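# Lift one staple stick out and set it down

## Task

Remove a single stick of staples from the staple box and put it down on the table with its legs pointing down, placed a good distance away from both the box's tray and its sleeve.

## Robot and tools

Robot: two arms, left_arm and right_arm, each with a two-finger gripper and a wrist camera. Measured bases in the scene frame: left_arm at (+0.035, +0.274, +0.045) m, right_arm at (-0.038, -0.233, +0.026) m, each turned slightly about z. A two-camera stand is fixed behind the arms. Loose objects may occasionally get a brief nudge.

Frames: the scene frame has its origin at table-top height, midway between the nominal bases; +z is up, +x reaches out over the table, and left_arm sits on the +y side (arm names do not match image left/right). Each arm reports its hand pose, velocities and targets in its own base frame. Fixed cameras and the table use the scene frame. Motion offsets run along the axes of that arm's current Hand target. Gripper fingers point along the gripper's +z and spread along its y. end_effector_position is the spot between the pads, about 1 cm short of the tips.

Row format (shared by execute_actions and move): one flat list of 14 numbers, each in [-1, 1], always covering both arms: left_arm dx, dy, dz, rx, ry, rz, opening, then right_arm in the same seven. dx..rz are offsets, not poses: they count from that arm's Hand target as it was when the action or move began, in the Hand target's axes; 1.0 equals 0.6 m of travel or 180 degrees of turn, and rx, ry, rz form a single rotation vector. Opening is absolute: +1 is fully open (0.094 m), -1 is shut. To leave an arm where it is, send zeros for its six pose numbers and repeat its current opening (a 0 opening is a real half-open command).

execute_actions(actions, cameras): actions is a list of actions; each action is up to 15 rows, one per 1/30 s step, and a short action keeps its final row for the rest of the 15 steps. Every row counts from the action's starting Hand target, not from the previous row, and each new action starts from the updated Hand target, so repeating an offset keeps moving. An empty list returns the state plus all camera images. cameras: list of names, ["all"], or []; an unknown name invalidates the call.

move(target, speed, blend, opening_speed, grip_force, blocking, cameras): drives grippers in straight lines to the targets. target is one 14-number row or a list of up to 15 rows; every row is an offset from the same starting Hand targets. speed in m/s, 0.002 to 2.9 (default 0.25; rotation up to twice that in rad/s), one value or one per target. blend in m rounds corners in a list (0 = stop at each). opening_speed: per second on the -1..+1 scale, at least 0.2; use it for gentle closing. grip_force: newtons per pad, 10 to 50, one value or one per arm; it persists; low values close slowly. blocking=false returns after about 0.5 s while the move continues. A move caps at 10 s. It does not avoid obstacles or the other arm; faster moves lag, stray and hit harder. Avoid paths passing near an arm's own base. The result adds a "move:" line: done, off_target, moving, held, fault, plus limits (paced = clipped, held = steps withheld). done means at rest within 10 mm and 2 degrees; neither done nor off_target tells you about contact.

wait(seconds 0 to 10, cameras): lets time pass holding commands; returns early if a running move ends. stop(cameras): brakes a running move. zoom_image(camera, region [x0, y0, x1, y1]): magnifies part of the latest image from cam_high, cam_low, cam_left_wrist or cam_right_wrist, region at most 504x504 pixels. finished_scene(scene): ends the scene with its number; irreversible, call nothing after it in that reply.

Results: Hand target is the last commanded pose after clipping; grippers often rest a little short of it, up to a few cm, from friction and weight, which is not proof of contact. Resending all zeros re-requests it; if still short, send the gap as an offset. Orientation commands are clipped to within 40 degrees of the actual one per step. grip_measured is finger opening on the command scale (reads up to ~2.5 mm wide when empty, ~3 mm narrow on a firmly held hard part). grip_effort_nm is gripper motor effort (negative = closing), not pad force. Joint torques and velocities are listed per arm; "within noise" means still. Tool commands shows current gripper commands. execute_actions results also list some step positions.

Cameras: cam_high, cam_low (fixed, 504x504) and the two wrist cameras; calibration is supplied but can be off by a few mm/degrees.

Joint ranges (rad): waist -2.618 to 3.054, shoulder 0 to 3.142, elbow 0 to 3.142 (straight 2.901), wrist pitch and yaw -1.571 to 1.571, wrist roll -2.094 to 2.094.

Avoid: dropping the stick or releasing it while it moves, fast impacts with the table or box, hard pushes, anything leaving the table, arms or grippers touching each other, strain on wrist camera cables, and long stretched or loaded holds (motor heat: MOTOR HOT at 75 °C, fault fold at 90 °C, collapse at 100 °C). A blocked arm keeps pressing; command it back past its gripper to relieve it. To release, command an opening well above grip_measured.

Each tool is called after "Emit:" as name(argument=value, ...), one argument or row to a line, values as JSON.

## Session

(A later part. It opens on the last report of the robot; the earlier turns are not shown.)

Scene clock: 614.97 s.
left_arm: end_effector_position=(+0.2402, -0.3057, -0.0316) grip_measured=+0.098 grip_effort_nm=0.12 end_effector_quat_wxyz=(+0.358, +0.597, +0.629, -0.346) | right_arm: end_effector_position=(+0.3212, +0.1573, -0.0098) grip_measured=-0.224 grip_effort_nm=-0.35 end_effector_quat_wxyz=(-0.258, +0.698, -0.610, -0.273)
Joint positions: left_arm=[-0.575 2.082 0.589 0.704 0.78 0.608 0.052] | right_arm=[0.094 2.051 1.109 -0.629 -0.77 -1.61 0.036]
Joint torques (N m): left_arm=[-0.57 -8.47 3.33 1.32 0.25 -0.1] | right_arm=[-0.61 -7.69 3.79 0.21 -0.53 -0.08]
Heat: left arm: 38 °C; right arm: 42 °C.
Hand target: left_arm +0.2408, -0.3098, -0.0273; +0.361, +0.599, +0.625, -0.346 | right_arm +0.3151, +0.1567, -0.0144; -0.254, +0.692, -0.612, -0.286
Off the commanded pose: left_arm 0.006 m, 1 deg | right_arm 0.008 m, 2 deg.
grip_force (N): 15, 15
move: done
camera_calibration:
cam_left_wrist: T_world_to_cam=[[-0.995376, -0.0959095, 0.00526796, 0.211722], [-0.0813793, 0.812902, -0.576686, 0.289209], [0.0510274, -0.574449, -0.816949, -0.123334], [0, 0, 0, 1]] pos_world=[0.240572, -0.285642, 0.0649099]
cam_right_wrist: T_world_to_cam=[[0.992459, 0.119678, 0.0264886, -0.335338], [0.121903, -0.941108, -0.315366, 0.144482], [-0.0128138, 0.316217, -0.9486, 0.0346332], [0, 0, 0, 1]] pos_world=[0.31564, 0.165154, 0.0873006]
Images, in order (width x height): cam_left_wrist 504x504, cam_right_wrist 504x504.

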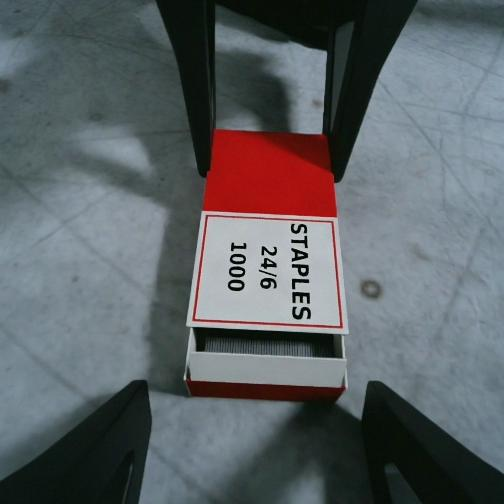

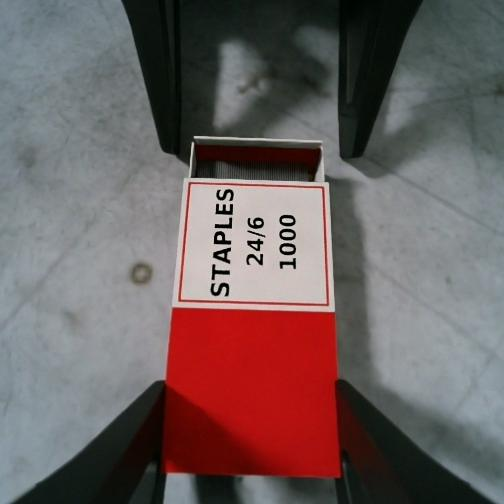

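Emit:
move(
  target=[
    [-0.0033,0,0.0058,0,0,0,0.1,0,0,0,0,0,0,-0.3],
    [-0.0033,0,0.0058,0,0,0,-0.35,0,0,0,0,0,0,-0.3],
  ],
  speed=0.05,
  cameras=["cam_left_wrist","cam_right_wrist"],
)

Scene clock: 625.07 s.
left_arm: end_effector_position=(+0.2400, -0.3088, -0.0318) grip_measured=-0.220 grip_effort_nm=-0.34 end_effector_quat_wxyz=(+0.360, +0.599, +0.629, -0.340) | right_arm: end_effector_position=(+0.3215, +0.1563, -0.0100) grip_measured=-0.224 grip_effort_nm=-0.35 end_effector_quat_wxyz=(-0.258, +0.697, -0.611, -0.272)
Joint positions: left_arm=[-0.589 2.082 0.589 0.716 0.76 0.6 0.037] | right_arm=[0.092 2.051 1.109 -0.629 -0.768 -1.61 0.036]
Joint torques (N m): left_arm=[-0.46 -8.13 4.01 1.22 0.32 -0.13] | right_arm=[-0.39 -7.68 3.81 0.21 -0.55 -0.09]
Heat: left arm: 38 °C; right arm: 41 °C.
Hand target: left_arm +0.2409, -0.3139, -0.0272; +0.361, +0.599, +0.625, -0.346 | right_arm +0.3151, +0.1567, -0.0144; -0.254, +0.692, -0.612, -0.286
Off the commanded pose: left_arm 0.007 m, 1 deg | right_arm 0.008 m, 2 deg.
grip_force (N): 15, 15
move: done
camera_calibration:
cam_left_wrist: T_world_to_cam=[[-0.994961, -0.100142, -0.0049226, 0.209589], [-0.0792529, 0.815594, -0.573171, 0.29204], [0.0614133, -0.569893, -0.819421, -0.126443], [0, 0, 0, 1]] pos_world=[0.239443, -0.289257, 0.0648106]
cam_right_wrist: T_world_to_cam=[[0.992728, 0.117445, 0.0264071, -0.33535], [0.119782, -0.941958, -0.313636, 0.144281], [-0.0119607, 0.314519, -0.949176, 0.0347557], [0, 0, 0, 1]] pos_world=[0.316044, 0.164361, 0.0870967]
Images, in order (width x height): cam_left_wrist 504x504, cam_right_wrist 504x504.

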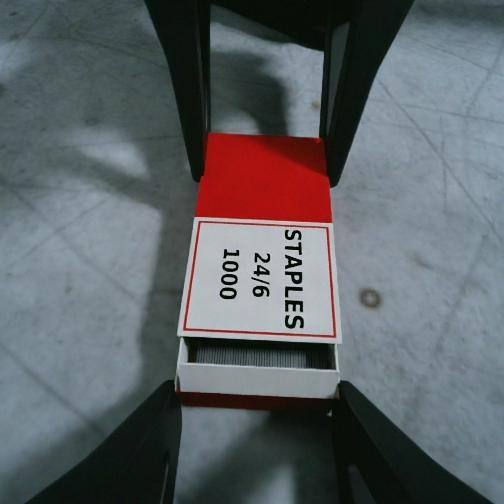

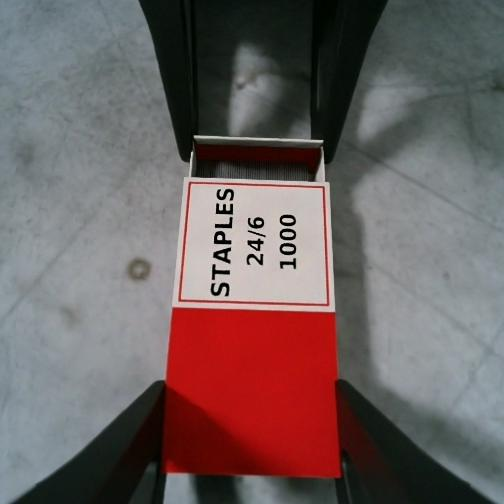

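Emit:
move(
  target=[0.0500,-0.002,-0.0866,0,0,0,-0.35,0,0,0,0,0,0,-0.3],
  speed=0.05,
  cameras=["cam_left_wrist","cam_right_wrist"],
)

Scene clock: 633.47 s.
left_arm: end_effector_position=(+0.2354, -0.2708, -0.0200) grip_measured=-0.242 grip_effort_nm=-0.37 end_effector_quat_wxyz=(+0.380, +0.610, +0.595, -0.360) | right_arm: end_effector_position=(+0.3169, +0.1771, +0.0023) grip_measured=-0.224 grip_effort_nm=-0.35 end_effector_quat_wxyz=(-0.285, +0.691, -0.589, -0.305)
Joint positions: left_arm=[-0.445 2.029 0.519 0.659 0.926 0.779 0.036] | right_arm=[0.12 2.051 1.109 -0.622 -0.862 -1.607 0.036]
Joint torques (N m): left_arm=[2.74 -9.35 1.24 0.5 0.01 0.14] | right_arm=[-3.07 -7.9 3.67 0.13 0.26 -0.13]
Heat: left arm: 38 °C; right arm: 41 °C.
Hand target: left_arm +0.2372, -0.2539, -0.0274; +0.361, +0.599, +0.625, -0.346 | right_arm +0.3151, +0.1567, -0.0144; -0.254, +0.692, -0.612, -0.286
Off the commanded pose: left_arm 0.018 m, 5 deg | right_arm 0.026 m, 5 deg.
grip_force (N): 15, 15
move: off_target (left_arm, right_arm)
camera_calibration:
cam_left_wrist: T_world_to_cam=[[-0.998403, -0.045536, -0.0334387, 0.223884], [-0.0146373, 0.780176, -0.625388, 0.241744], [0.0545658, -0.6239, -0.779597, -0.107011], [0, 0, 0, 1]] pos_world=[0.232904, -0.245172, 0.075245]
cam_right_wrist: T_world_to_cam=[[0.98951, 0.140639, 0.0330268, -0.33655], [0.142001, -0.904826, -0.401404, 0.154837], [-0.0265697, 0.401884, -0.915305, 0.0289702], [0, 0, 0, 1]] pos_world=[0.311802, 0.17579, 0.099784]
Images, in order (width x height): cam_left_wrist 504x504, cam_right_wrist 504x504.

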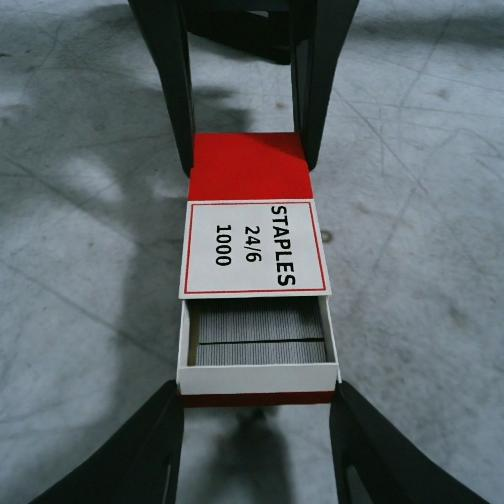

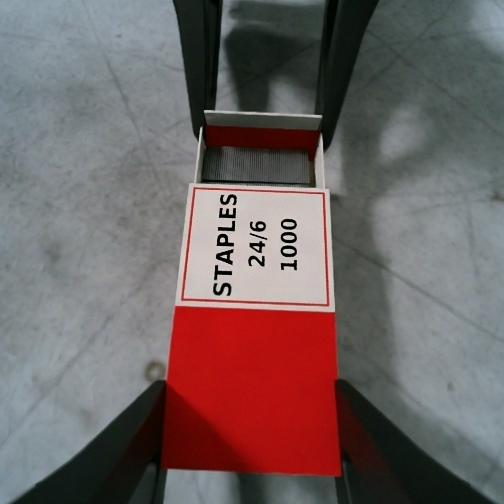

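Emit:
move(
  target=[0.0250,-0.001,-0.0433,0,0,0,-0.35,0.0354,0,-0.0354,0,0,0,-0.3],
  speed=0.05,
  cameras=["cam_left_wrist","cam_right_wrist"],
)

Scene clock: 641.50 s.
left_arm: end_effector_position=(+0.2349, -0.2246, -0.0336) grip_measured=-0.245 grip_effort_nm=-0.39 end_effector_quat_wxyz=(+0.360, +0.599, +0.627, -0.343) | right_arm: end_effector_position=(+0.3187, +0.1273, -0.0111) grip_measured=-0.246 grip_effort_nm=-0.35 end_effector_quat_wxyz=(-0.261, +0.691, -0.612, -0.281)
Joint positions: left_arm=[-0.299 1.995 0.482 0.468 0.948 0.951 0.035] | right_arm=[-0.003 2.072 1.123 -0.722 -0.782 -1.736 0.035]
Joint torques (N m): left_arm=[0.43 -8.98 2.59 0.59 0.44 0.09] | right_arm=[0.03 -7.25 5.86 -0.05 -0.37 -0.09]
Heat: left arm: 38 °C; right arm: 41 °C.
Hand target: left_arm +0.2351, -0.2239, -0.0274; +0.361, +0.599, +0.625, -0.346 | right_arm +0.3187, +0.1269, -0.0144; -0.254, +0.692, -0.612, -0.287
Off the commanded pose: left_arm 0.006 m, 0 deg | right_arm 0.003 m, 1 deg.
grip_force (N): 15, 15
move: done
camera_calibration:
cam_left_wrist: T_world_to_cam=[[-0.995453, -0.0952309, -0.00192183, 0.214229], [-0.0766697, 0.813078, -0.577084, 0.220602], [0.0565188, -0.574313, -0.816683, -0.0793578], [0, 0, 0, 1]] pos_world=[0.234654, -0.204542, 0.0629077]
cam_right_wrist: T_world_to_cam=[[0.993614, 0.111736, 0.0157192, -0.328739], [0.110597, -0.936793, -0.331944, 0.118927], [-0.0223642, 0.331562, -0.943168, 0.0440122], [0, 0, 0, 1]] pos_world=[0.314471, 0.133549, 0.0861554]
Images, in order (width x height): cam_left_wrist 504x504, cam_right_wrist 504x504.

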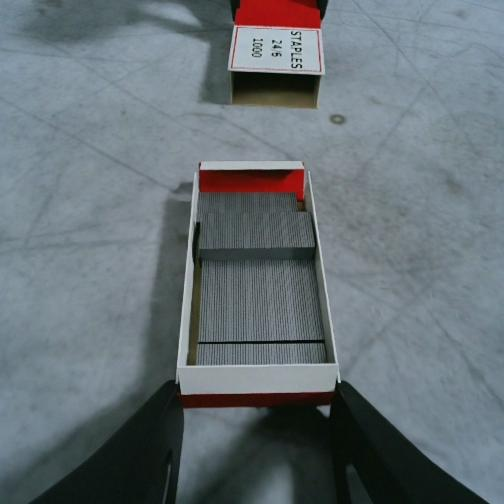

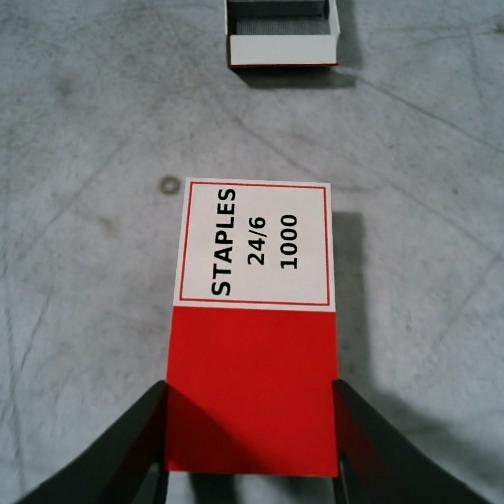

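Emit:
zoom_image(
  camera="cam_left_wrist",
  region=[165, 150, 345, 410],
)

Emit:
zoom_image(
  camera="cam_left_wrist",
  region=[180, 155, 330, 275],
)

Scaled by 1.938 from the camera's 504x504 image, which has a finer 720x720 frame.

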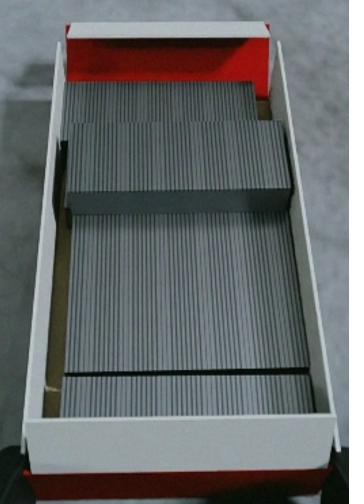

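Scaled by 3.360 from the camera's 504x504 image, which has a finer 720x720 frame.

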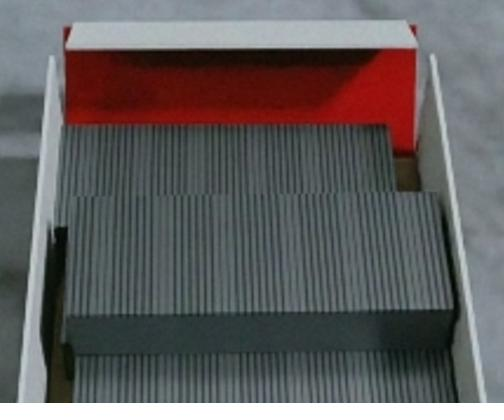

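Emit:
move(
  target=[
    [0,0,0,0,0,0,0.1,0,0,0,0,0,0,0.1],
    [-0.1277,0.0014,-0.1122,0,0,0,0.1,-0.059,0,-0.159,0,0,0,0.1],
  ],
  speed=0.15,
  cameras=["cam_high","cam_left_wrist","cam_right_wrist"],
)

Scene clock: 683.57 s.
left_arm: end_effector_position=(+0.2249, -0.2000, +0.0549) grip_measured=+0.098 grip_effort_nm=0.12 end_effector_quat_wxyz=(+0.334, +0.593, +0.646, -0.346) | right_arm: end_effector_position=(+0.3190, +0.0853, +0.0627) grip_measured=+0.098 grip_effort_nm=0.13 end_effector_quat_wxyz=(-0.239, +0.687, -0.618, -0.298)
Joint positions: left_arm=[-0.218 1.535 0.582 -0.256 0.959 1.079 0.052] | right_arm=[-0.121 2 1.349 -1.192 -0.745 -1.905 0.052]
Joint torques (N m): left_arm=[0.51 -6.23 6.98 0.76 0.7 0.12] | right_arm=[-0.44 -11.21 6.56 -0.32 -0.47 -0.09]
Heat: left arm: 36 °C; right arm: 42 °C.
Hand target: left_arm +0.2351, -0.2039, +0.0726; +0.361, +0.599, +0.625, -0.346 | right_arm +0.3239, +0.0847, +0.0781; -0.254, +0.692, -0.612, -0.286
Off the commanded pose: left_arm 0.021 m, 4 deg | right_arm 0.016 m, 2 deg.
grip_force (N): 15, 15
move: off_target (left_arm, right_arm)
camera_calibration:
cam_left_wrist: T_world_to_cam=[[-0.99334, -0.105336, 0.0466851, 0.201635], [-0.113766, 0.832593, -0.542076, 0.261272], [0.0182302, -0.543777, -0.839031, 0.0236371], [0, 0, 0, 1]] pos_world=[0.229585, -0.18344, 0.152048]
cam_right_wrist: T_world_to_cam=[[0.991948, 0.119743, -0.0412283, -0.322133], [0.0997742, -0.939426, -0.327908, 0.107468], [-0.0779957, 0.321154, -0.94381, 0.146298], [0, 0, 0, 1]] pos_world=[0.320227, 0.0925477, 0.160036]
Images, in order (width x height): cam_high 504x504, cam_left_wrist 504x504, cam_right_wrist 504x504.

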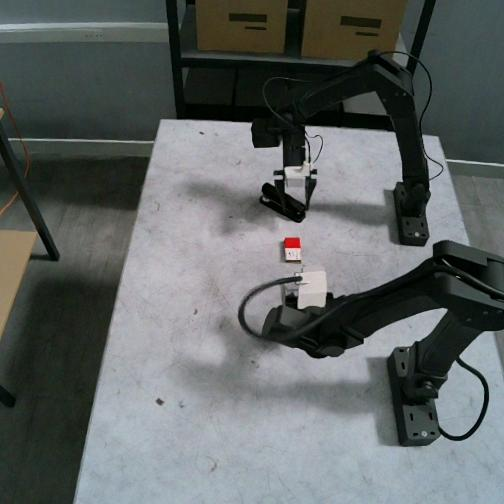

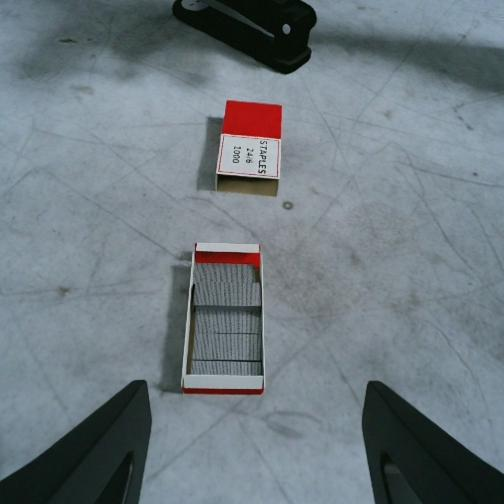

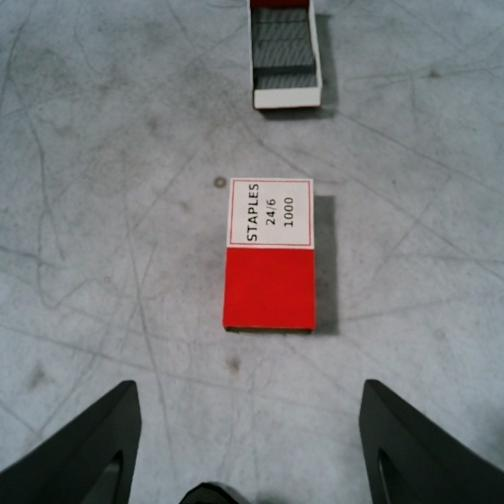

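Emit:
zoom_image(
  camera="cam_left_wrist",
  region=[165, 230, 285, 400],
)

Emit:
zoom_image(
  camera="cam_right_wrist",
  region=[230, 0, 340, 120],
)

Scaled by 2.965 from the camera's 504x504 image, which has a finer 720x720 frame.

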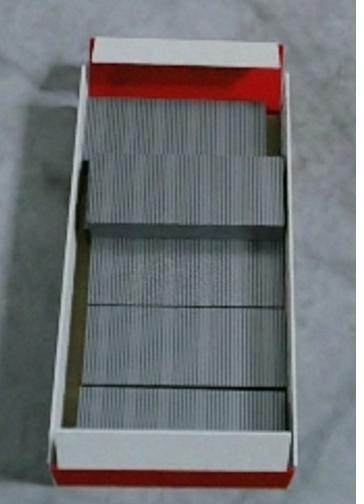

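Scaled by 4.200 from the camera's 504x504 image, which has a finer 720x720 frame.

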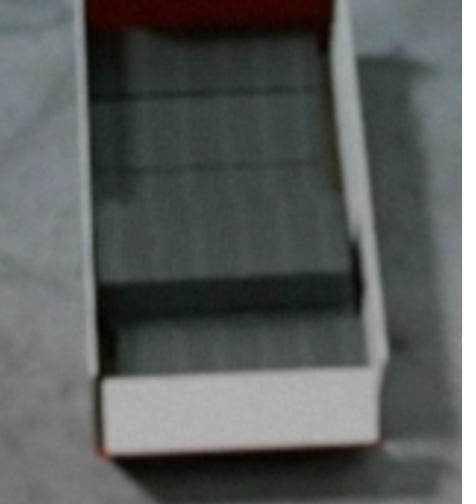

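Emit:
move(
  target=[-0.0273,0.0213,0.1260,-0.2725,0.2516,-0.4718,-0.4,0,0,0,0,0,0,0.1],
  speed=0.2,
  cameras=["cam_high","cam_left_wrist","cam_right_wrist"],
)

Scene clock: 755.73 s.
left_arm: end_effector_position=(+0.2459, -0.2706, +0.0461) grip_measured=-0.398 grip_effort_nm=-0.12 end_effector_quat_wxyz=(-0.008, -0.060, +0.998, +0.000) | right_arm: end_effector_position=(+0.3190, +0.0853, +0.0627) grip_measured=+0.098 grip_effort_nm=0.14 end_effector_quat_wxyz=(-0.239, +0.687, -0.618, -0.298)
Joint positions: left_arm=[-0.83 1.979 1.481 -1.084 0.013 -0.951 0.028] | right_arm=[-0.121 2 1.349 -1.192 -0.745 -1.905 0.052]
Joint torques (N m): left_arm=[-0.5 -8.02 7.64 0.12 -0.12 -0.08] | right_arm=[-0.43 -11.19 6.54 -0.31 -0.47 -0.09]
Heat: left arm: 39 °C; right arm: 41 °C.
Hand target: left_arm +0.2511, -0.2769, +0.0490; +0.000, -0.061, +0.998, +0.000 | right_arm +0.3239, +0.0847, +0.0780; -0.254, +0.692, -0.612, -0.286
Off the commanded pose: left_arm 0.009 m, 1 deg | right_arm 0.016 m, 2 deg.
grip_force (N): 15, 15
move: off_target (right_arm)
camera_calibration:
cam_left_wrist: T_world_to_cam=[[0.14264, -0.988782, -0.044311, -0.298746], [-0.891355, -0.147789, 0.428537, 0.198909], [-0.430279, -0.0216297, -0.902437, 0.231959], [0, 0, 0, 1]] pos_world=[0.319719, -0.260981, 0.110851]
cam_right_wrist: T_world_to_cam=[[0.991948, 0.119743, -0.0412283, -0.322133], [0.0997742, -0.939426, -0.327908, 0.107468], [-0.0779957, 0.321154, -0.94381, 0.146298], [0, 0, 0, 1]] pos_world=[0.320227, 0.0925477, 0.160036]
Images, in order (width x height): cam_high 504x504, cam_left_wrist 504x504, cam_right_wrist 504x504.

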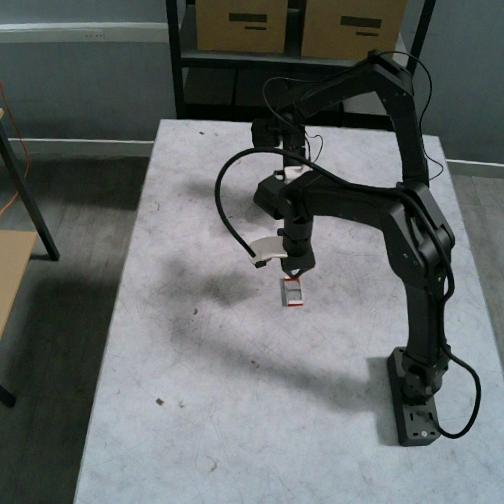

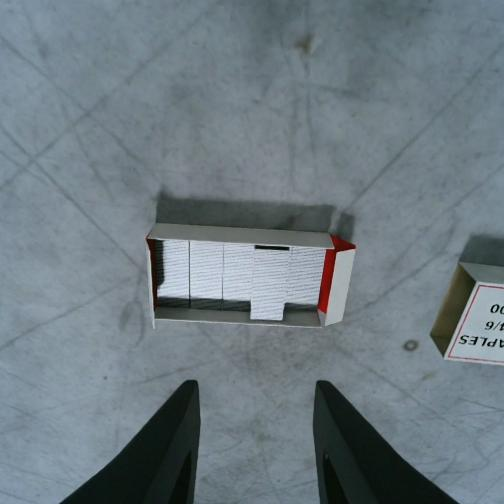

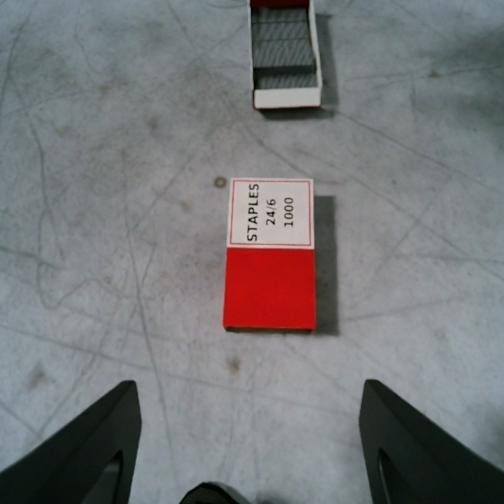

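Emit:
zoom_image(
  camera="cam_left_wrist",
  region=[135, 215, 365, 335],
)

Scaled by 2.191 from the camera's 504x504 image, which has a finer 720x720 frame.

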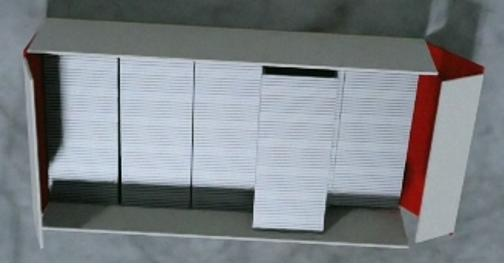

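Emit:
move(
  target=[0.0133,0,0.0968,0,0,0,-0.4,0,0,0,0,0,0,0.1],
  speed=0.1,
  cameras=["cam_left_wrist","cam_right_wrist"],
)

Emit:
zoom_image(
  camera="cam_left_wrist",
  region=[120, 250, 400, 480],
)

Emit:
zoom_image(
  camera="cam_right_wrist",
  region=[190, 0, 370, 130],
)

Scene clock: 824.57 s.
left_arm: end_effector_position=(+0.2425, -0.2766, -0.0044) grip_measured=-0.398 grip_effort_nm=-0.12 end_effector_quat_wxyz=(-0.005, -0.061, +0.998, -0.004) | right_arm: end_effector_position=(+0.3190, +0.0853, +0.0627) grip_measured=+0.098 grip_effort_nm=0.13 end_effector_quat_wxyz=(-0.239, +0.687, -0.618, -0.298)
Joint positions: left_arm=[-0.848 2.043 1.362 -0.89 0.013 -0.969 0.028] | right_arm=[-0.121 2 1.349 -1.192 -0.745 -1.905 0.052]
Joint torques (N m): left_arm=[-0.5 -8.61 4.68 0.34 -0.15 -0.14] | right_arm=[-0.43 -11.19 6.56 -0.32 -0.47 -0.09]
Heat: left arm: 38 °C; right arm: 41 °C.
Hand target: left_arm +0.2432, -0.2780, -0.0090; +0.000, -0.061, +0.998, +0.000 | right_arm +0.3239, +0.0847, +0.0780; -0.254, +0.692, -0.612, -0.286
Off the commanded pose: left_arm 0.005 m, 1 deg | right_arm 0.016 m, 2 deg.
grip_force (N): 15, 15
move: off_target (right_arm)
camera_calibration:
cam_left_wrist: T_world_to_cam=[[0.143337, -0.989029, -0.0357276, -0.306638], [-0.894299, -0.144902, 0.423359, 0.218087], [-0.423892, -0.028732, -0.905257, 0.181219], [0, 0, 0, 1]] pos_world=[0.315805, -0.266465, 0.0607652]
cam_right_wrist: T_world_to_cam=[[0.991948, 0.119743, -0.0412283, -0.322133], [0.0997742, -0.939426, -0.327908, 0.107468], [-0.0779957, 0.321154, -0.94381, 0.146298], [0, 0, 0, 1]] pos_world=[0.320227, 0.0925477, 0.160036]
Images, in order (width x height): cam_left_wrist 504x504, cam_right_wrist 504x504.

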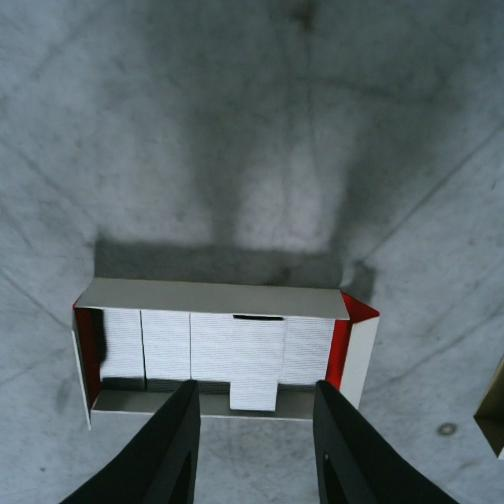

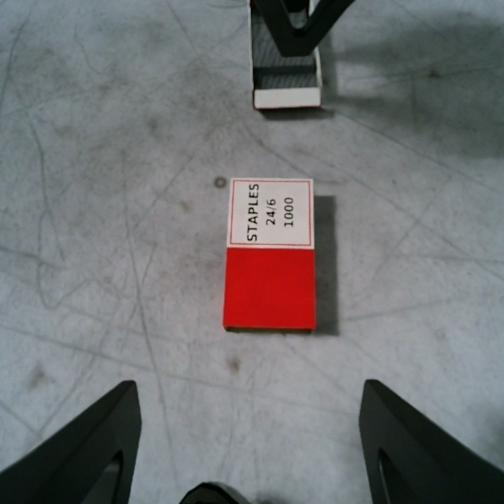

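Scaled by 1.800 from the camera's 504x504 image, which has a finer 720x720 frame.

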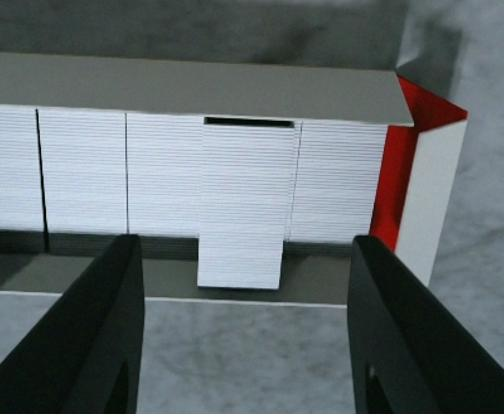

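Scaled by 2.800 from the camera's 504x504 image, which has a finer 720x720 frame.

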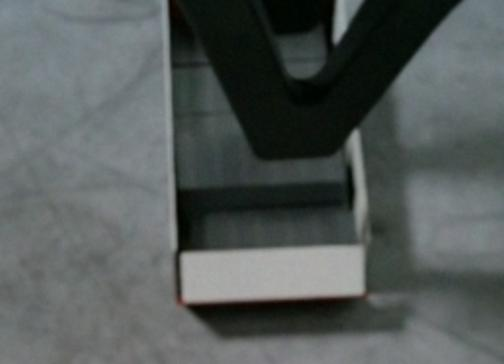

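Emit:
move(
  target=[0.0102,0.0043,0.0277,0,0,0,-0.4,0,0,0,0,0,0,0.1],
  speed=0.06,
  cameras=["cam_left_wrist","cam_right_wrist"],
)

Emit:
zoom_image(
  camera="cam_left_wrist",
  region=[120, 270, 400, 500],
)

Emit:
zoom_image(
  camera="cam_right_wrist",
  region=[190, 0, 370, 130],
)

Scene clock: 848.63 s.
left_arm: end_effector_position=(+0.2370, -0.2759, -0.0196) grip_measured=-0.398 grip_effort_nm=-0.12 end_effector_quat_wxyz=(-0.004, -0.061, +0.998, -0.006) | right_arm: end_effector_position=(+0.3190, +0.0853, +0.0627) grip_measured=+0.098 grip_effort_nm=0.13 end_effector_quat_wxyz=(-0.239, +0.687, -0.618, -0.298)
Joint positions: left_arm=[-0.858 2.051 1.306 -0.822 0.013 -0.979 0.028] | right_arm=[-0.121 2 1.349 -1.192 -0.745 -1.905 0.052]
Joint torques (N m): left_arm=[-0.44 -8.28 4.42 0.36 -0.1 -0.12] | right_arm=[-0.42 -11.18 6.54 -0.31 -0.47 -0.09]
Heat: left arm: 38 °C; right arm: 41 °C.
Hand target: left_arm +0.2369, -0.2762, -0.0256; +0.000, -0.061, +0.998, +0.000 | right_arm +0.3239, +0.0847, +0.0780; -0.254, +0.692, -0.612, -0.286
Off the commanded pose: left_arm 0.006 m, 1 deg | right_arm 0.016 m, 2 deg.
grip_force (N): 15, 15
move: off_target (right_arm)
camera_calibration:
cam_left_wrist: T_world_to_cam=[[0.143403, -0.989158, -0.0316446, -0.3057], [-0.895651, -0.143316, 0.421034, 0.22041], [-0.421005, -0.0320351, -0.906493, 0.163537], [0, 0, 0, 1]] pos_world=[0.310099, -0.265558, 0.0457715]
cam_right_wrist: T_world_to_cam=[[0.991948, 0.119743, -0.0412283, -0.322133], [0.0997742, -0.939426, -0.327908, 0.107468], [-0.0779957, 0.321154, -0.94381, 0.146298], [0, 0, 0, 1]] pos_world=[0.320227, 0.0925477, 0.160036]
Images, in order (width x height): cam_left_wrist 504x504, cam_right_wrist 504x504.

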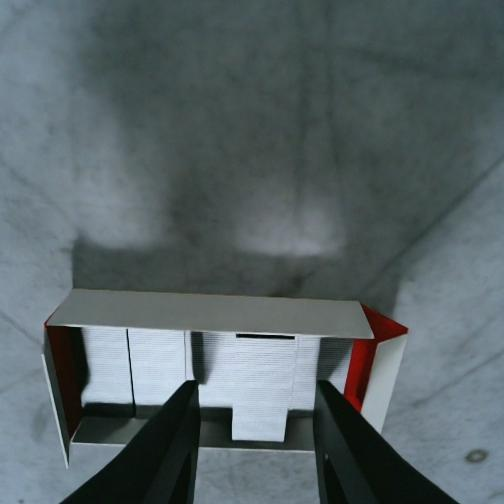

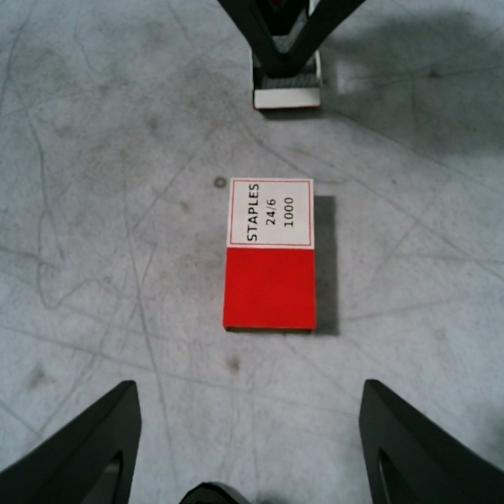

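Scaled by 1.800 from the camera's 504x504 image, which has a finer 720x720 frame.

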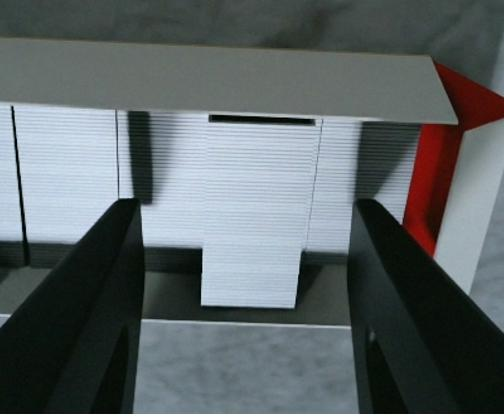

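Scaled by 2.800 from the camera's 504x504 image, which has a finer 720x720 frame.

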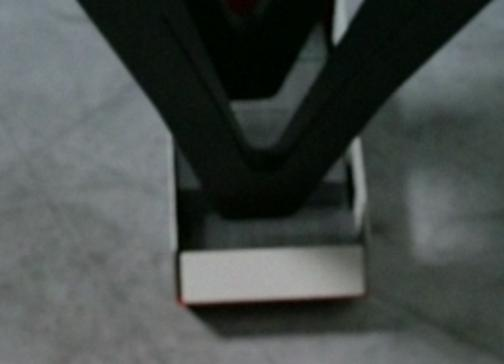

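Emit:
move(
  target=[0,0,0.0075,0,0,0,-0.4,0,0,0,0,0,0,0.1],
  speed=0.04,
  cameras=["cam_left_wrist"],
)

Emit:
zoom_image(
  camera="cam_left_wrist",
  region=[120, 270, 400, 500],
)

Scene clock: 859.73 s.
left_arm: end_effector_position=(+0.2372, -0.2761, -0.0237) grip_measured=-0.398 grip_effort_nm=-0.12 end_effector_quat_wxyz=(-0.003, -0.061, +0.998, -0.006) | right_arm: end_effector_position=(+0.3190, +0.0853, +0.0627) grip_measured=+0.098 grip_effort_nm=0.13 end_effector_quat_wxyz=(-0.239, +0.687, -0.618, -0.298)
Joint positions: left_arm=[-0.858 2.058 1.3 -0.807 0.013 -0.979 0.028] | right_arm=[-0.121 2 1.349 -1.192 -0.745 -1.905 0.052]
Joint torques (N m): left_arm=[-0.49 -8.34 4.41 0.35 -0.11 -0.11] | right_arm=[-0.43 -11.21 6.54 -0.32 -0.47 -0.09]
Heat: left arm: 38 °C; right arm: 41 °C.
Hand target: left_arm +0.2368, -0.2761, -0.0302; +0.000, -0.061, +0.998, +0.000 | right_arm +0.3239, +0.0847, +0.0780; -0.254, +0.692, -0.612, -0.286
Off the commanded pose: left_arm 0.006 m, 1 deg | right_arm 0.016 m, 2 deg.
grip_force (N): 15, 15
move: off_target (right_arm)
camera_calibration:
cam_left_wrist: T_world_to_cam=[[0.143795, -0.989122, -0.0309952, -0.306077], [-0.895782, -0.143409, 0.420723, 0.222197], [-0.420592, -0.0327329, -0.906659, 0.159644], [0, 0, 0, 1]] pos_world=[0.310198, -0.265656, 0.0417724]
Images, in order (width x height): cam_left_wrist 504x504.

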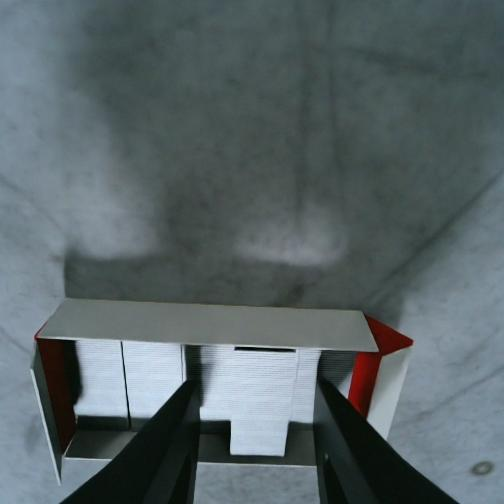

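Scaled by 1.800 from the camera's 504x504 image, which has a finer 720x720 frame.

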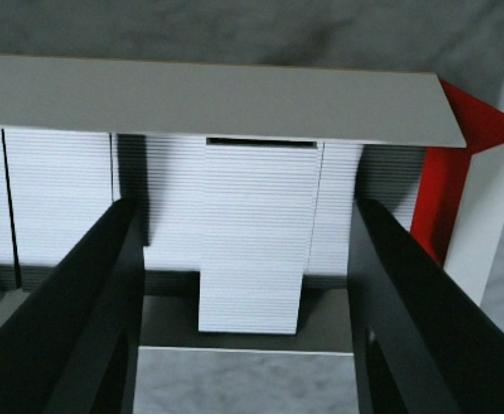

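Emit:
move(
  target=[0,0,0,0,0,0,-0.82,0,0,0,0,0,0,0.1],
  opening_speed=0.3,
  cameras=["cam_left_wrist"],
)

Emit:
zoom_image(
  camera="cam_left_wrist",
  region=[120, 270, 400, 500],
)

Scene clock: 869.00 s.
left_arm: end_effector_position=(+0.2373, -0.2762, -0.0237) grip_measured=-0.705 grip_effort_nm=-0.37 end_effector_quat_wxyz=(-0.003, -0.061, +0.998, -0.006) | right_arm: end_effector_position=(+0.3190, +0.0853, +0.0627) grip_measured=+0.098 grip_effort_nm=0.13 end_effector_quat_wxyz=(-0.239, +0.687, -0.618, -0.298)
Joint positions: left_arm=[-0.858 2.058 1.3 -0.806 0.013 -0.979 0.014] | right_arm=[-0.121 2 1.349 -1.192 -0.745 -1.905 0.052]
Joint torques (N m): left_arm=[-0.42 -8.21 4.3 0.36 -0.11 -0.1] | right_arm=[-0.43 -11.21 6.56 -0.32 -0.47 -0.09]
Heat: left arm: 38 °C; right arm: 42 °C.
Hand target: left_arm +0.2368, -0.2761, -0.0302; +0.000, -0.061, +0.998, +0.000 | right_arm +0.3239, +0.0847, +0.0780; -0.254, +0.692, -0.612, -0.286
Off the commanded pose: left_arm 0.007 m, 1 deg | right_arm 0.016 m, 2 deg.
grip_force (N): 15, 15
move: off_target (right_arm)
camera_calibration:
cam_left_wrist: T_world_to_cam=[[0.143844, -0.989134, -0.0303861, -0.306233], [-0.895991, -0.143212, 0.420346, 0.222405], [-0.42013, -0.0332385, -0.906855, 0.159414], [0, 0, 0, 1]] pos_world=[0.310297, -0.265755, 0.0417733]
Images, in order (width x height): cam_left_wrist 504x504.

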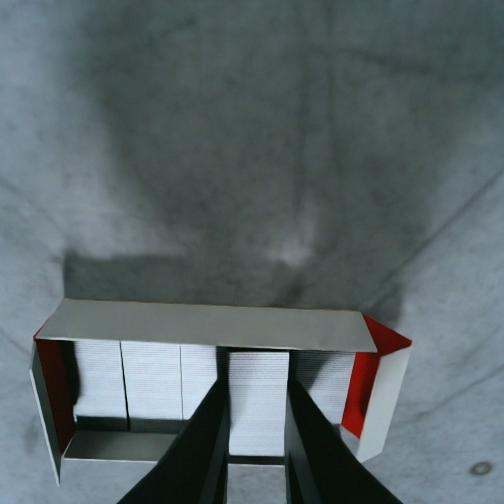

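Scaled by 1.800 from the camera's 504x504 image, which has a finer 720x720 frame.

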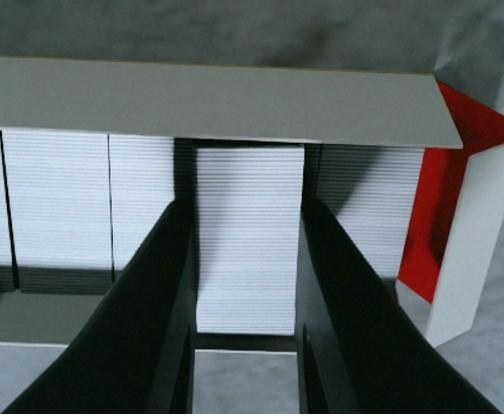

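Emit:
move(
  target=[0,0,-0.1,0,0,0,-0.82,0,0,0,0,0,0,0.1],
  speed=0.1,
  cameras=["cam_left_wrist","cam_right_wrist"],
)

Emit:
zoom_image(
  camera="cam_left_wrist",
  region=[120, 220, 400, 500],
)

Emit:
zoom_image(
  camera="cam_right_wrist",
  region=[190, 0, 370, 130],
)

Scene clock: 877.57 s.
left_arm: end_effector_position=(+0.2289, -0.2666, +0.0086) grip_measured=-0.706 grip_effort_nm=-0.38 end_effector_quat_wxyz=(-0.024, -0.061, +0.998, +0.021) | right_arm: end_effector_position=(+0.3190, +0.0853, +0.0627) grip_measured=+0.098 grip_effort_nm=0.13 end_effector_quat_wxyz=(-0.239, +0.687, -0.618, -0.298)
Joint positions: left_arm=[-0.858 2.021 1.383 -0.996 0.013 -0.979 0.014] | right_arm=[-0.121 2 1.349 -1.192 -0.745 -1.905 0.052]
Joint torques (N m): left_arm=[-0.46 -13.37 6.87 -0.05 -0.11 -0.11] | right_arm=[-0.43 -11.18 6.56 -0.32 -0.47 -0.09]
Heat: left arm: 39 °C; right arm: 42 °C.
Hand target: left_arm +0.2369, -0.2761, +0.0298; +0.000, -0.061, +0.998, +0.000 | right_arm +0.3239, +0.0847, +0.0780; -0.254, +0.692, -0.612, -0.286
Off the commanded pose: left_arm 0.025 m, 4 deg | right_arm 0.016 m, 2 deg.
grip_force (N): 15, 15
move: off_target (left_arm, right_arm)
camera_calibration:
cam_left_wrist: T_world_to_cam=[[0.141117, -0.986036, -0.0884203, -0.292564], [-0.876269, -0.165969, 0.452335, 0.191901], [-0.460694, 0.0136479, -0.887454, 0.207168], [0, 0, 0, 1]] pos_world=[0.304884, -0.259456, 0.0711801]
cam_right_wrist: T_world_to_cam=[[0.991948, 0.119743, -0.0412283, -0.322133], [0.0997742, -0.939426, -0.327908, 0.107468], [-0.0779957, 0.321154, -0.94381, 0.146298], [0, 0, 0, 1]] pos_world=[0.320227, 0.0925477, 0.160036]
Images, in order (width x height): cam_left_wrist 504x504, cam_right_wrist 504x504.

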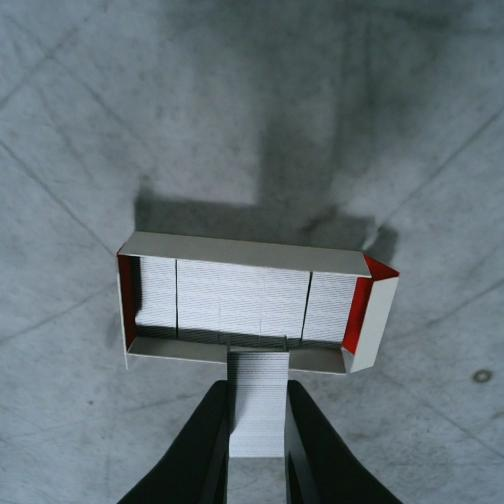

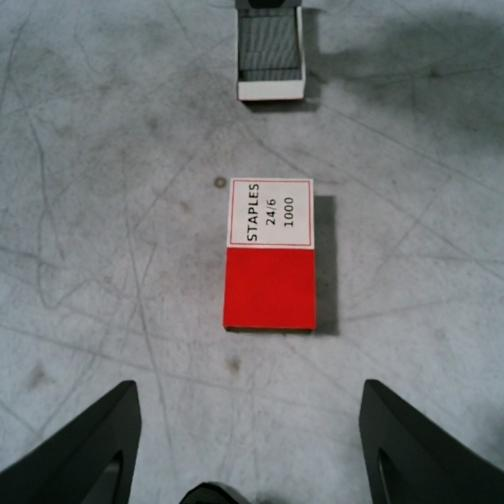

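Scaled by 1.800 from the camera's 504x504 image, which has a finer 720x720 frame.

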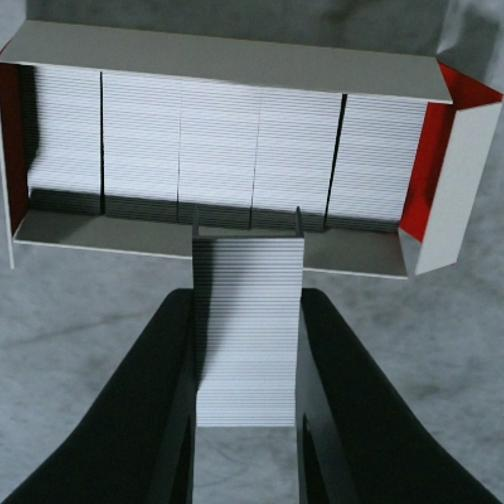

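Scaled by 2.800 from the camera's 504x504 image, which has a finer 720x720 frame.

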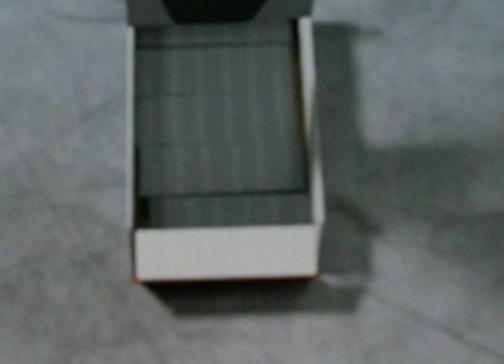

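Emit:
move(
  target=[
    [0,0,-0.05,0,0,0,-0.82,0,0,0,0,0,0,0.1],
    [-0.1724,0.199,-0.05,0,0,0,-0.82,0,0,0,0,0,0,0.1],
    [-0.1724,0.199,0.0167,0,0,0,-0.82,0,0,0,0,0,0,0.1],
  ],
  speed=0.12,
  blend=[0.015,0.015,0],
  cameras=["cam_high","cam_left_wrist"],
)

Emit:
zoom_image(
  camera="cam_left_wrist",
  region=[120, 220, 400, 500],
)

Scene clock: 901.77 s.
left_arm: end_effector_position=(+0.3216, -0.1466, +0.0249) grip_measured=-0.706 grip_effort_nm=-0.38 end_effector_quat_wxyz=(-0.003, -0.063, +0.998, -0.004) | right_arm: end_effector_position=(+0.3190, +0.0853, +0.0627) grip_measured=+0.098 grip_effort_nm=0.13 end_effector_quat_wxyz=(-0.239, +0.687, -0.618, -0.298)
Joint positions: left_arm=[-0.425 1.95 1.352 -0.974 0.01 -0.552 0.014] | right_arm=[-0.121 2 1.349 -1.192 -0.745 -1.905 0.052]
Joint torques (N m): left_arm=[0.38 -7.9 4.74 0.39 -0.1 0.05] | right_arm=[-0.43 -11.18 6.54 -0.31 -0.47 -0.09]
Heat: left arm: 42 °C; right arm: 42 °C.
Hand target: left_arm +0.3249, -0.1449, +0.0198; +0.000, -0.061, +0.998, +0.000 | right_arm +0.3239, +0.0847, +0.0780; -0.254, +0.692, -0.612, -0.286
Off the commanded pose: left_arm 0.006 m, 1 deg | right_arm 0.016 m, 2 deg.
grip_force (N): 15, 15
move: off_target (right_arm)
camera_calibration:
cam_left_wrist: T_world_to_cam=[[0.149171, -0.988193, -0.0349709, -0.190051], [-0.895067, -0.149975, 0.419955, 0.294849], [-0.420242, -0.031344, -0.906871, 0.243521], [0, 0, 0, 1]] pos_world=[0.394598, -0.135954, 0.0903725]
Images, in order (width x height): cam_high 504x504, cam_left_wrist 504x504.

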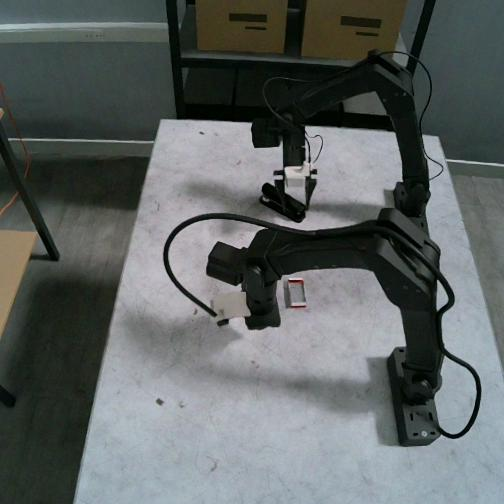

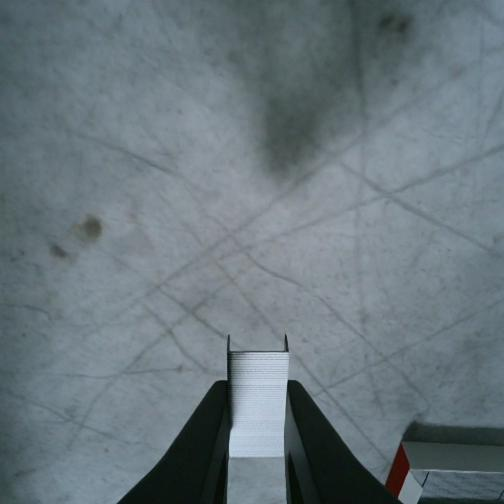

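Scaled by 1.800 from the camera's 504x504 image, which has a finer 720x720 frame.

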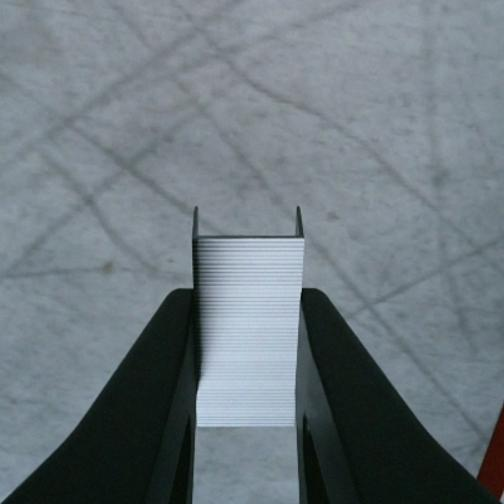

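Emit:
move(
  target=[
    [0,0,0.078,0,0,0,-0.82,0,0,0,0,0,0,0.1],
    [0,0,0.091,0,0,0,-0.82,0,0,0,0,0,0,0.1],
  ],
  speed=[0.08,0.03],
  cameras=["cam_left_wrist"],
)

Emit:
zoom_image(
  camera="cam_left_wrist",
  region=[120, 220, 400, 500],
)

Scene clock: 908.77 s.
left_arm: end_effector_position=(+0.3226, -0.1470, -0.0292) grip_measured=-0.706 grip_effort_nm=-0.38 end_effector_quat_wxyz=(-0.003, -0.063, +0.998, -0.004) | right_arm: end_effector_position=(+0.3190, +0.0853, +0.0627) grip_measured=+0.098 grip_effort_nm=0.13 end_effector_quat_wxyz=(-0.239, +0.687, -0.618, -0.298)
Joint positions: left_arm=[-0.425 2.044 1.251 -0.779 0.01 -0.552 0.014] | right_arm=[-0.121 2 1.349 -1.192 -0.745 -1.905 0.052]
Joint torques (N m): left_arm=[0.16 -8.12 4.36 0.38 -0.1 0.04] | right_arm=[-0.44 -11.19 6.54 -0.31 -0.48 -0.1]
Heat: left arm: 41 °C; right arm: 42 °C.
Hand target: left_arm +0.3249, -0.1449, -0.0348; +0.000, -0.061, +0.998, +0.000 | right_arm +0.3239, +0.0847, +0.0780; -0.254, +0.692, -0.612, -0.286
Off the commanded pose: left_arm 0.006 m, 1 deg | right_arm 0.016 m, 2 deg.
grip_force (N): 15, 15
move: off_target (right_arm)
camera_calibration:
cam_left_wrist: T_world_to_cam=[[0.149159, -0.988211, -0.0345105, -0.192585], [-0.895397, -0.149793, 0.419316, 0.318476], [-0.419542, -0.0316442, -0.907184, 0.194516], [0, 0, 0, 1]] pos_world=[0.395496, -0.136454, 0.036274]
Images, in order (width x height): cam_left_wrist 504x504.

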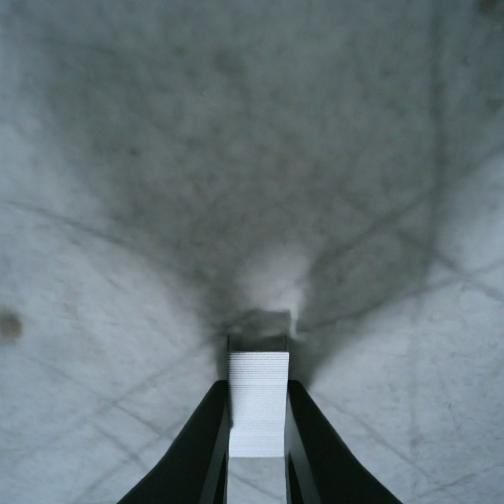

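Scaled by 1.800 from the camera's 504x504 image, which has a finer 720x720 frame.

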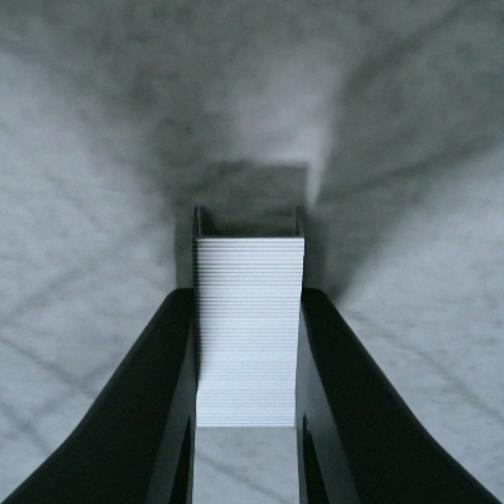

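Emit:
move(
  target=[0,0,0.01,0,0,0,-0.82,0,0,0,0,0,0,0.1],
  speed=0.02,
  cameras=["cam_left_wrist"],
)

Emit:
zoom_image(
  camera="cam_left_wrist",
  region=[120, 220, 400, 500],
)

Scene clock: 915.43 s.
left_arm: end_effector_position=(+0.3244, -0.1478, -0.0304) grip_measured=-0.706 grip_effort_nm=-0.38 end_effector_quat_wxyz=(+0.000, -0.063, +0.998, -0.006) | right_arm: end_effector_position=(+0.3190, +0.0853, +0.0627) grip_measured=+0.098 grip_effort_nm=0.13 end_effector_quat_wxyz=(-0.239, +0.687, -0.618, -0.298)
Joint positions: left_arm=[-0.425 2.047 1.251 -0.77 0.01 -0.552 0.014] | right_arm=[-0.121 2 1.349 -1.192 -0.745 -1.905 0.052]
Joint torques (N m): left_arm=[0.2 -7.49 3.67 0.49 -0.1 0.05] | right_arm=[-0.43 -11.21 6.56 -0.32 -0.47 -0.09]
Heat: left arm: 41 °C; right arm: 42 °C.
Hand target: left_arm +0.3249, -0.1449, -0.0408; +0.000, -0.061, +0.998, +0.000 | right_arm +0.3239, +0.0847, +0.0780; -0.254, +0.692, -0.612, -0.286
Off the commanded pose: left_arm 0.011 m, 1 deg | right_arm 0.016 m, 2 deg.
grip_force (N): 15, 15
move: off_target (left_arm, right_arm)
camera_calibration:
cam_left_wrist: T_world_to_cam=[[0.149351, -0.988297, -0.0310271, -0.193615], [-0.897837, -0.148692, 0.414463, 0.321211], [-0.414227, -0.0340431, -0.909537, 0.192101], [0, 0, 0, 1]] pos_world=[0.396884, -0.137048, 0.0355852]
Images, in order (width x height): cam_left_wrist 504x504.

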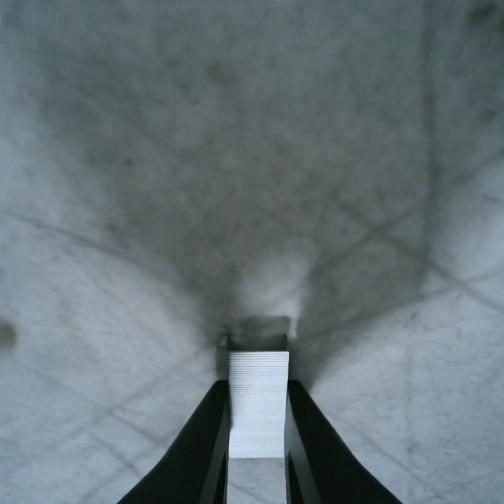

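Scaled by 1.800 from the camera's 504x504 image, which has a finer 720x720 frame.

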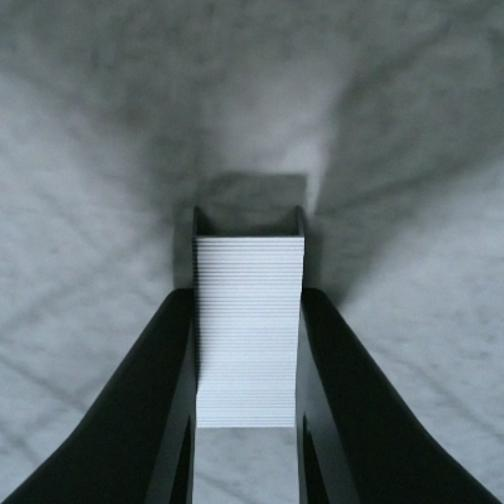

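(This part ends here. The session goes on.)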